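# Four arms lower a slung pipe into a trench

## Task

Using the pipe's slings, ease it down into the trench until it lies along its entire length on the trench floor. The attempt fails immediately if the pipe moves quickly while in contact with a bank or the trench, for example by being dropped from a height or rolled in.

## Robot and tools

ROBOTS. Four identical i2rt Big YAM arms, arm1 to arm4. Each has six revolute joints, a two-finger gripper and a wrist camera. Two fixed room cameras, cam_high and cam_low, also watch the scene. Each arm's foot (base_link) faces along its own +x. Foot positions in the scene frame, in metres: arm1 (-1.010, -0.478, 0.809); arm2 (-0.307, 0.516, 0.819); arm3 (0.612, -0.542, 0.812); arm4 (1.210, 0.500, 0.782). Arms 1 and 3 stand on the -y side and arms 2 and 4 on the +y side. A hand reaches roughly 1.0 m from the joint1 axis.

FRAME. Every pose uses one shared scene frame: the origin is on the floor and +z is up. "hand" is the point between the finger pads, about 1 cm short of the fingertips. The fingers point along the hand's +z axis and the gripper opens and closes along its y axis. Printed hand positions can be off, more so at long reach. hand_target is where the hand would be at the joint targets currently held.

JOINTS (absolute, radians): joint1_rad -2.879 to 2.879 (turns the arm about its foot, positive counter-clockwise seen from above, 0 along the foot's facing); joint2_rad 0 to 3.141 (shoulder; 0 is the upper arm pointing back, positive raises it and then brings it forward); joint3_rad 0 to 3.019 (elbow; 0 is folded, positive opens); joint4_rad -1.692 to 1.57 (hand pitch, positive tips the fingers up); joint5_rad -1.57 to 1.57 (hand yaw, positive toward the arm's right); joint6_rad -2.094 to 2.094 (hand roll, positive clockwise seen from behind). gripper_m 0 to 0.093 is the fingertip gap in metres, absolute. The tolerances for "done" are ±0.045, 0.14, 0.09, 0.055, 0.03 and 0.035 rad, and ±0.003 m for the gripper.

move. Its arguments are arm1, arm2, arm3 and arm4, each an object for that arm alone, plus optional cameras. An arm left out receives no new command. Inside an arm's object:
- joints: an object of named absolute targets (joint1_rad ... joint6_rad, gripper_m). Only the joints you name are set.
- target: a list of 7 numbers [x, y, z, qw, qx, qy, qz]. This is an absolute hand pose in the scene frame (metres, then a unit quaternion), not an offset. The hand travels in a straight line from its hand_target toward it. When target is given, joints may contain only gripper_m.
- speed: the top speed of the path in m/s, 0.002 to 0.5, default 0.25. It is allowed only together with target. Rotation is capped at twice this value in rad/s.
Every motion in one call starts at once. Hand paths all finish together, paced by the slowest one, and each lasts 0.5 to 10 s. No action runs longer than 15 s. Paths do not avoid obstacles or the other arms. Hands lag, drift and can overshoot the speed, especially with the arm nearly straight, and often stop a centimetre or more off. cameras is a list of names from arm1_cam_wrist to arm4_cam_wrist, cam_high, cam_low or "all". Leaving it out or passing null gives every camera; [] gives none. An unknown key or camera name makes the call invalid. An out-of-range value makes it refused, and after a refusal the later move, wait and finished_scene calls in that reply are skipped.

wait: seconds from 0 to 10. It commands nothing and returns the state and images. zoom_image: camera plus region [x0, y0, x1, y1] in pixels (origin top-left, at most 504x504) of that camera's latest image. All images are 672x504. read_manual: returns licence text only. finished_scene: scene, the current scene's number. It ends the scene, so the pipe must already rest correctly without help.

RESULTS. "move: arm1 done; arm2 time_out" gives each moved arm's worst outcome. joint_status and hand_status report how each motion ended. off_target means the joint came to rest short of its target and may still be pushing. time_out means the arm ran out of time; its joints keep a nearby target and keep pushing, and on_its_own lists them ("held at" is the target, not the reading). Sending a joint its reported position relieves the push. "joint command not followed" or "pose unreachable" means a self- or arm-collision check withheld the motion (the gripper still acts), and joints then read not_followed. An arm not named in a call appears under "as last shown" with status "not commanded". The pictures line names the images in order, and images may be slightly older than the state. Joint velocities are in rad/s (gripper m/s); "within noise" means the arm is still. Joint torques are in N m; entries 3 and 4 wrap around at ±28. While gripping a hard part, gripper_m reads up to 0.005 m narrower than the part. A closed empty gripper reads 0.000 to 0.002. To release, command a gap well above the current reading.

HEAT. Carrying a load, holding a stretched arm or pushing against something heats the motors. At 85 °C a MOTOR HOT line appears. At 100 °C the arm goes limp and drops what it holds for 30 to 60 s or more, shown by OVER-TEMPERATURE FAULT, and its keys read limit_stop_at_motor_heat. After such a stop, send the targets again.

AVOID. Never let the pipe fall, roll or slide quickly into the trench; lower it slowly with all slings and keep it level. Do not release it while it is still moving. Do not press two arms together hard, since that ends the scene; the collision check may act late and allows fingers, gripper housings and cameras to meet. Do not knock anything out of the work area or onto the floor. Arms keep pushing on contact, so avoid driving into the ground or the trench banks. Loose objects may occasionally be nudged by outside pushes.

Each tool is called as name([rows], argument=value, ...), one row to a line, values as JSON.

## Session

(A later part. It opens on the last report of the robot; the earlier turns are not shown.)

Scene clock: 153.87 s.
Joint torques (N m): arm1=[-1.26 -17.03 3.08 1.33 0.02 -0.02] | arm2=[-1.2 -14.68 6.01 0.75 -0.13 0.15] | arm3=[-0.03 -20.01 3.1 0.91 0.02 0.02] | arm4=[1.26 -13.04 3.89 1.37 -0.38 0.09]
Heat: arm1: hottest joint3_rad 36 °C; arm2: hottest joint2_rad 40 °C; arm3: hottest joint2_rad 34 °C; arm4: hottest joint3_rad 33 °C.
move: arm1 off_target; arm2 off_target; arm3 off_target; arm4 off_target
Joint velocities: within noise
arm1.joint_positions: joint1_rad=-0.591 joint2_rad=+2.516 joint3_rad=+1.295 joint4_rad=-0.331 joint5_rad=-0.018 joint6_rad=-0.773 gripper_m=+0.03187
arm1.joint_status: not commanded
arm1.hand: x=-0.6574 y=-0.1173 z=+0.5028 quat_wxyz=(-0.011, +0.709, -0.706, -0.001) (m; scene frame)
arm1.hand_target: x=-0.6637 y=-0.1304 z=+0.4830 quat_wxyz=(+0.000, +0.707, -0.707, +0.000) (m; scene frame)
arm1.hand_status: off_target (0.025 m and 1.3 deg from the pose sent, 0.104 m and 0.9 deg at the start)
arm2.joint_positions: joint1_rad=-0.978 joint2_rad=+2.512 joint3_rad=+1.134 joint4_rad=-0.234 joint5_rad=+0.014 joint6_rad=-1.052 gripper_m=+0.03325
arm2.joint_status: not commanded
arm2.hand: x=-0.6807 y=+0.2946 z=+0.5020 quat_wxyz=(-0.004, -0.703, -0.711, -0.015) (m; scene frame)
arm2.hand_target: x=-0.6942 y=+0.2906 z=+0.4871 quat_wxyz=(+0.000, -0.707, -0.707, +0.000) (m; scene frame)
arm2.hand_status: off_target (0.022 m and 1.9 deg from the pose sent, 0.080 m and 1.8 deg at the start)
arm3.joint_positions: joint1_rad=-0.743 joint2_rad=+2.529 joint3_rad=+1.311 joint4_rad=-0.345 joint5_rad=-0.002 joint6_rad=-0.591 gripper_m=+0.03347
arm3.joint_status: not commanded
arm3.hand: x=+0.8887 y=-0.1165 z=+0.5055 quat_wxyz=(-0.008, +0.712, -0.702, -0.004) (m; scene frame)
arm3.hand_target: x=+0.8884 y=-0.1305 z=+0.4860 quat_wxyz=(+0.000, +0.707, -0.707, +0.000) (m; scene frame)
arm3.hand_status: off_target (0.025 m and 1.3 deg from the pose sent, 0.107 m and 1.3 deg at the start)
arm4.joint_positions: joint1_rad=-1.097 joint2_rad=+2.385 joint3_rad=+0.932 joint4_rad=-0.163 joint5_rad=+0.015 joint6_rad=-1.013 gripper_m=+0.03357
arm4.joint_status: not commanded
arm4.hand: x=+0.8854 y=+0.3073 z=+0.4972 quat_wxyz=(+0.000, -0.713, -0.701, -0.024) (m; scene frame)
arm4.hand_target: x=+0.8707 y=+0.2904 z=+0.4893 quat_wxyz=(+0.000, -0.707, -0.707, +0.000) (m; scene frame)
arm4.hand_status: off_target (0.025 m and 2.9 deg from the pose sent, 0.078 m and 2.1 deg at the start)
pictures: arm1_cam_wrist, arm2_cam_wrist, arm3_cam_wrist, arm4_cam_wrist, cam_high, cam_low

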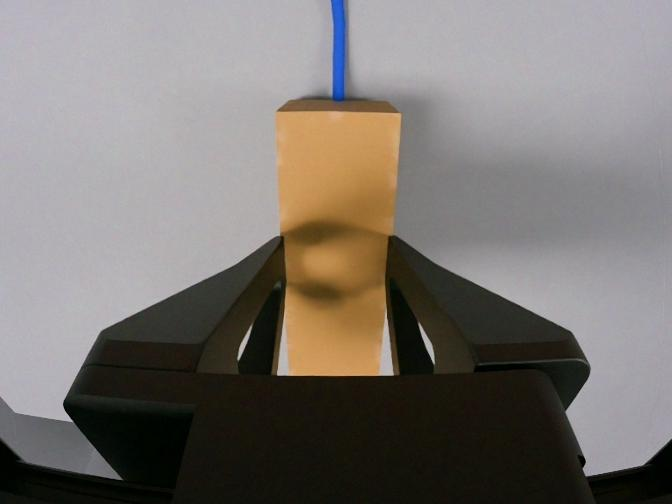

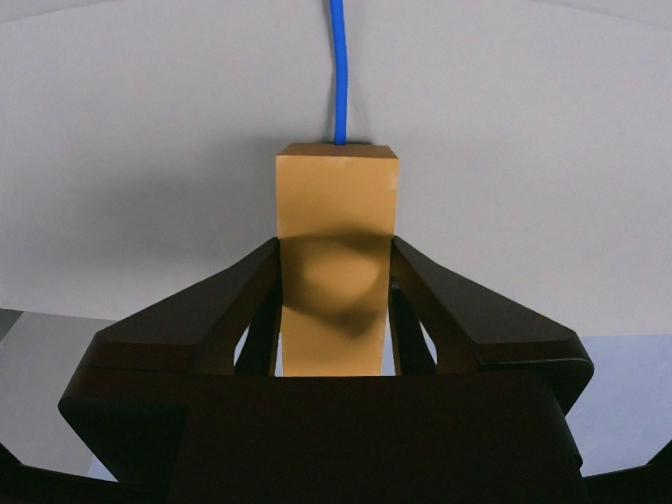

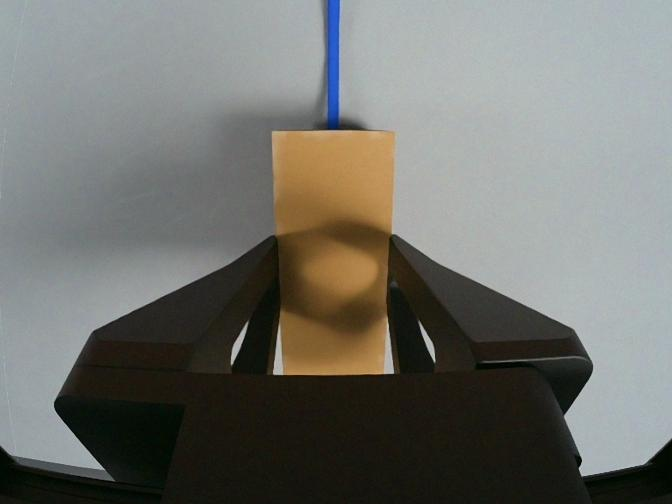

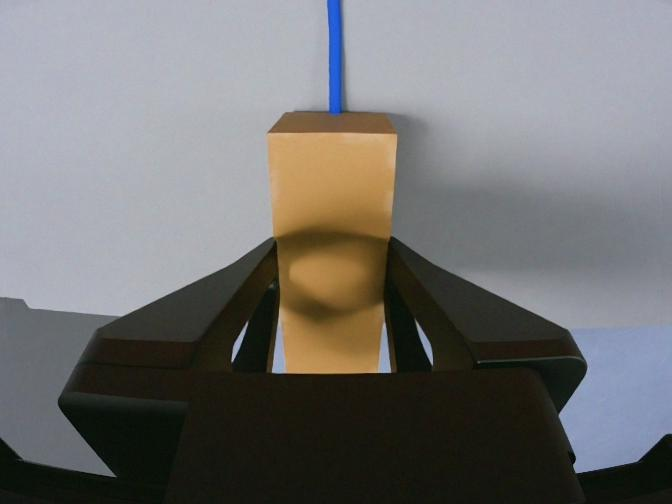

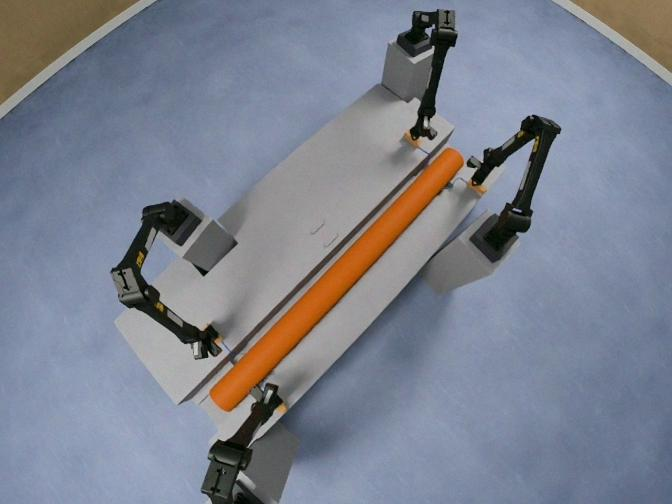

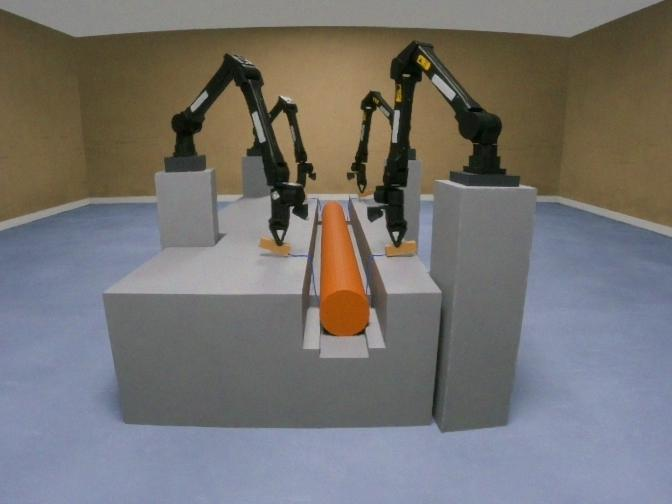

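move(arm1={"joints":{"gripper_m":0.075}}, arm2={"joints":{"gripper_m":0.075}}, arm3={"joints":{"gripper_m":0.075}}, arm4={"joints":{"gripper_m":0.075}}, cameras=[])

move(arm1={"target":[-0.66,-0.13,0.62,0,0.7071,-0.7071,0],"speed":0.15}, arm2={"target":[-0.69,0.30,0.62,0,0.7071,0.7071,0],"speed":0.15}, arm3={"target":[0.889,-0.13,0.62,0,0.7071,-0.7071,0],"speed":0.15}, arm4={"target":[0.875,0.30,0.62,0,0.7071,0.7071,0],"speed":0.15})

zoom_image(camera="cam_low", region=[190, 120, 440, 370])

Scene clock: 157.97 s.
Joint torques (N m): arm1=[-0.97 -18.26 3.06 1.14 -0.01 -0.05] | arm2=[-1.14 -17.79 3.51 -0.01 -0.15 0.19] | arm3=[0.38 -22.3 2.93 0.46 -0.05 0.03] | arm4=[0.91 -15.33 1.92 0.61 -0.08 0.09]
Heat: arm1: hottest joint3_rad 36 °C; arm2: hottest joint2_rad 39 °C; arm3: hottest joint2_rad 34 °C; arm4: hottest joint3_rad 33 °C.
move: arm1 done; arm2 done; arm3 done; arm4 done
Joint velocities: within noise
arm1.joint_positions: joint1_rad=-0.591 joint2_rad=+2.526 joint3_rad=+1.295 joint4_rad=-0.325 joint5_rad=-0.018 joint6_rad=-0.774 gripper_m=+0.07492
arm1.joint_status: all done
arm1.hand: x=-0.6591 y=-0.1192 z=+0.4983 quat_wxyz=(-0.009, +0.709, -0.705, -0.001) (m; scene frame)
arm1.hand_target: x=-0.6637 y=-0.1304 z=+0.4830 quat_wxyz=(+0.000, +0.707, -0.707, +0.000) (m; scene frame)
arm1.hand_status: not commanded
arm2.joint_positions: joint1_rad=-0.978 joint2_rad=+2.547 joint3_rad=+1.161 joint4_rad=-0.215 joint5_rad=+0.014 joint6_rad=-1.052 gripper_m=+0.07496
arm2.joint_status: all done
arm2.hand: x=-0.6854 y=+0.2917 z=+0.4891 quat_wxyz=(-0.002, -0.702, -0.712, -0.009) (m; scene frame)
arm2.hand_target: x=-0.6944 y=+0.2905 z=+0.4871 quat_wxyz=(+0.000, -0.707, -0.707, +0.000) (m; scene frame)
arm2.hand_status: not commanded
arm3.joint_positions: joint1_rad=-0.748 joint2_rad=+2.555 joint3_rad=+1.311 joint4_rad=-0.335 joint5_rad=+0.000 joint6_rad=-0.592 gripper_m=+0.07494
arm3.joint_status: all done
arm3.hand: x=+0.8858 y=-0.1259 z=+0.4926 quat_wxyz=(+0.000, +0.710, -0.704, -0.002) (m; scene frame)
arm3.hand_target: x=+0.8883 y=-0.1304 z=+0.4859 quat_wxyz=(+0.000, +0.707, -0.707, +0.000) (m; scene frame)
arm3.hand_status: not commanded
arm4.joint_positions: joint1_rad=-1.092 joint2_rad=+2.407 joint3_rad=+0.959 joint4_rad=-0.140 joint5_rad=+0.007 joint6_rad=-1.013 gripper_m=+0.07491
arm4.joint_status: all done
arm4.hand: x=+0.8755 y=+0.2977 z=+0.4902 quat_wxyz=(-0.001, -0.712, -0.702, -0.010) (m; scene frame)
arm4.hand_target: x=+0.8706 y=+0.2903 z=+0.4893 quat_wxyz=(+0.000, -0.707, -0.707, +0.000) (m; scene frame)
arm4.hand_status: not commanded
pictures: none
No camera images: "cameras" was empty.

Scene clock: 159.57 s.
Joint torques (N m): arm1=[-1.61 -19.66 4.07 0.16 0.02 -0.11] | arm2=[-1.79 -17.55 3.62 -0.85 -0.16 0.09] | arm3=[0.44 -22.95 3.84 -0.34 -0.06 0.03] | arm4=[-0.03 -14.8 2.51 -0.18 -0.07 0]
Heat: arm1: hottest joint3_rad 36 °C; arm2: hottest joint2_rad 39 °C; arm3: hottest joint2_rad 34 °C; arm4: hottest joint3_rad 33 °C.
move: arm1 done; arm2 done; arm3 done; arm4 done
Joint velocities: within noise
arm1.joint_positions: joint1_rad=-0.599 joint2_rad=+2.235 joint3_rad=+1.175 joint4_rad=-0.503 joint5_rad=-0.018 joint6_rad=-0.777 gripper_m=+0.07493
arm1.joint_status: not commanded
arm1.hand: x=-0.6609 y=-0.1239 z=+0.6179 quat_wxyz=(-0.005, +0.707, -0.707, -0.001) (m; scene frame)
arm1.hand_target: x=-0.6602 y=-0.1300 z=+0.6199 quat_wxyz=(+0.000, +0.707, -0.707, +0.000) (m; scene frame)
arm1.hand_status: done (0.006 m and 0.6 deg from the pose sent, 0.122 m and 1.1 deg at the start)
arm2.joint_positions: joint1_rad=-0.981 joint2_rad=+2.200 joint3_rad=+1.012 joint4_rad=-0.376 joint5_rad=+0.014 joint6_rad=-1.052 gripper_m=+0.07496
arm2.joint_status: not commanded
arm2.hand: x=-0.6919 y=+0.2912 z=+0.6205 quat_wxyz=(+0.002, -0.703, -0.711, +0.008) (m; scene frame)
arm2.hand_target: x=-0.6901 y=+0.2999 z=+0.6201 quat_wxyz=(+0.000, -0.707, -0.707, +0.000) (m; scene frame)
arm2.hand_status: done (0.009 m and 1.1 deg from the pose sent, 0.131 m and 1.3 deg at the start)
arm3.joint_positions: joint1_rad=-0.748 joint2_rad=+2.255 joint3_rad=+1.185 joint4_rad=-0.508 joint5_rad=+0.000 joint6_rad=-0.592 gripper_m=+0.07494
arm3.joint_status: not commanded
arm3.hand: x=+0.8853 y=-0.1273 z=+0.6168 quat_wxyz=(-0.001, +0.710, -0.704, -0.002) (m; scene frame)
arm3.hand_target: x=+0.8889 y=-0.1300 z=+0.6199 quat_wxyz=(+0.000, +0.707, -0.707, +0.000) (m; scene frame)
arm3.hand_status: done (0.006 m and 0.6 deg from the pose sent, 0.127 m and 0.6 deg at the start)
arm4.joint_positions: joint1_rad=-1.092 joint2_rad=+2.037 joint3_rad=+0.837 joint4_rad=-0.361 joint5_rad=+0.007 joint6_rad=-1.018 gripper_m=+0.07491
arm4.joint_status: not commanded
arm4.hand: x=+0.8730 y=+0.2969 z=+0.6174 quat_wxyz=(+0.002, -0.710, -0.704, +0.003) (m; scene frame)
arm4.hand_target: x=+0.8750 y=+0.3000 z=+0.6200 quat_wxyz=(+0.000, -0.707, -0.707, +0.000) (m; scene frame)
arm4.hand_status: done (0.005 m and 0.6 deg from the pose sent, 0.130 m and 1.4 deg at the start)
pictures: arm1_cam_wrist, arm2_cam_wrist, arm3_cam_wrist, arm4_cam_wrist, cam_high, cam_low

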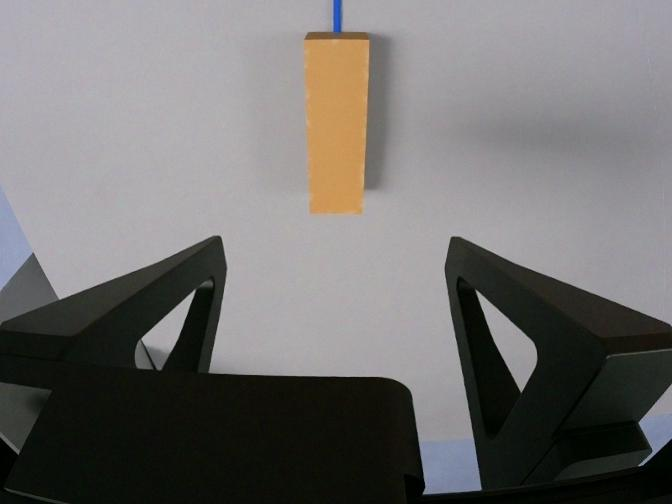

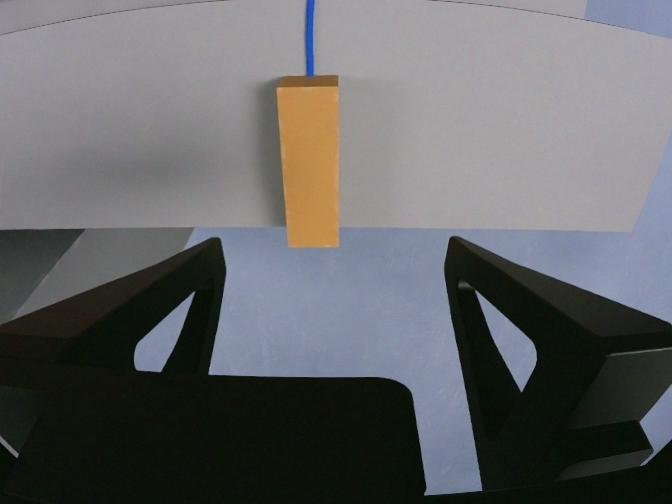

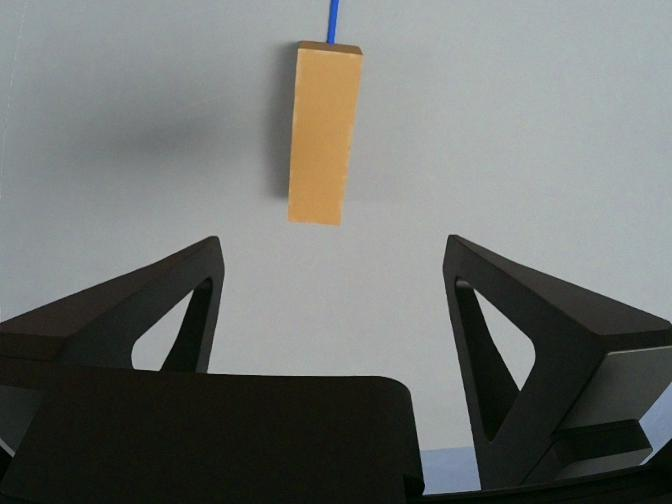

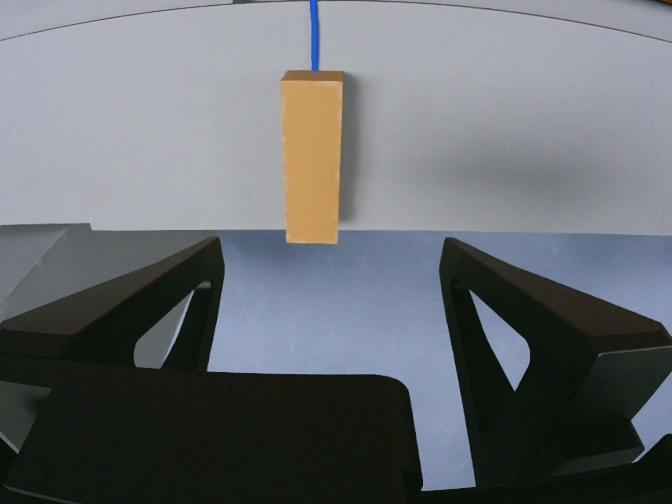

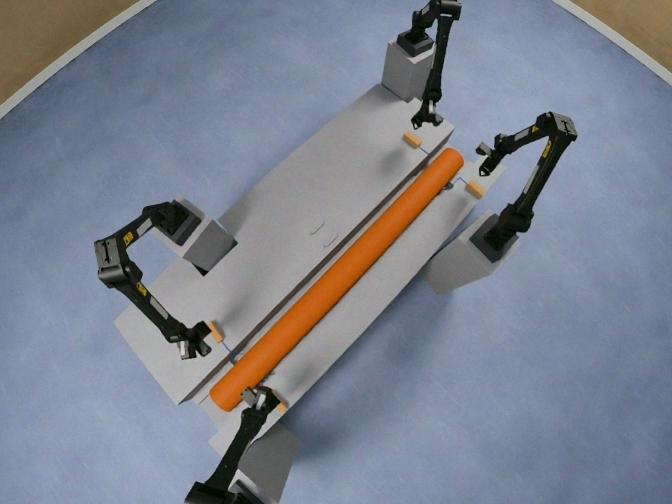

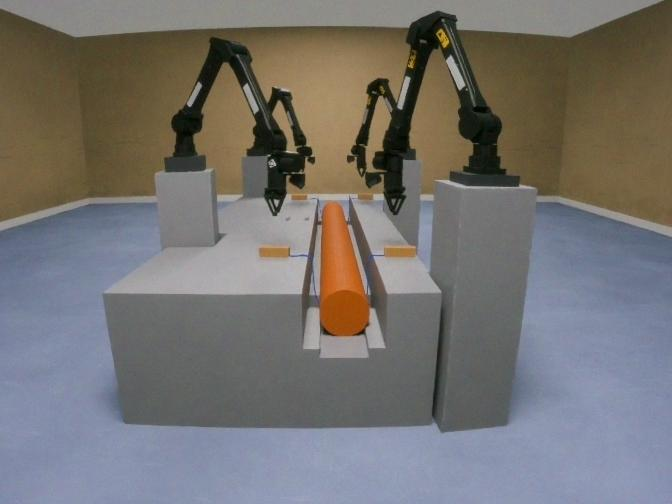

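Scaled by 2.016.

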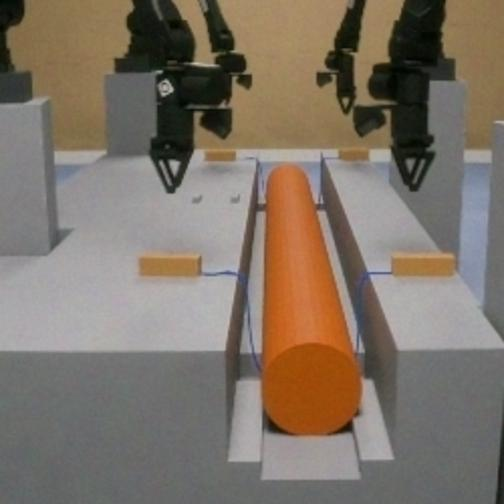

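finished_scene(scene=1)

The scene is finished: the task was done.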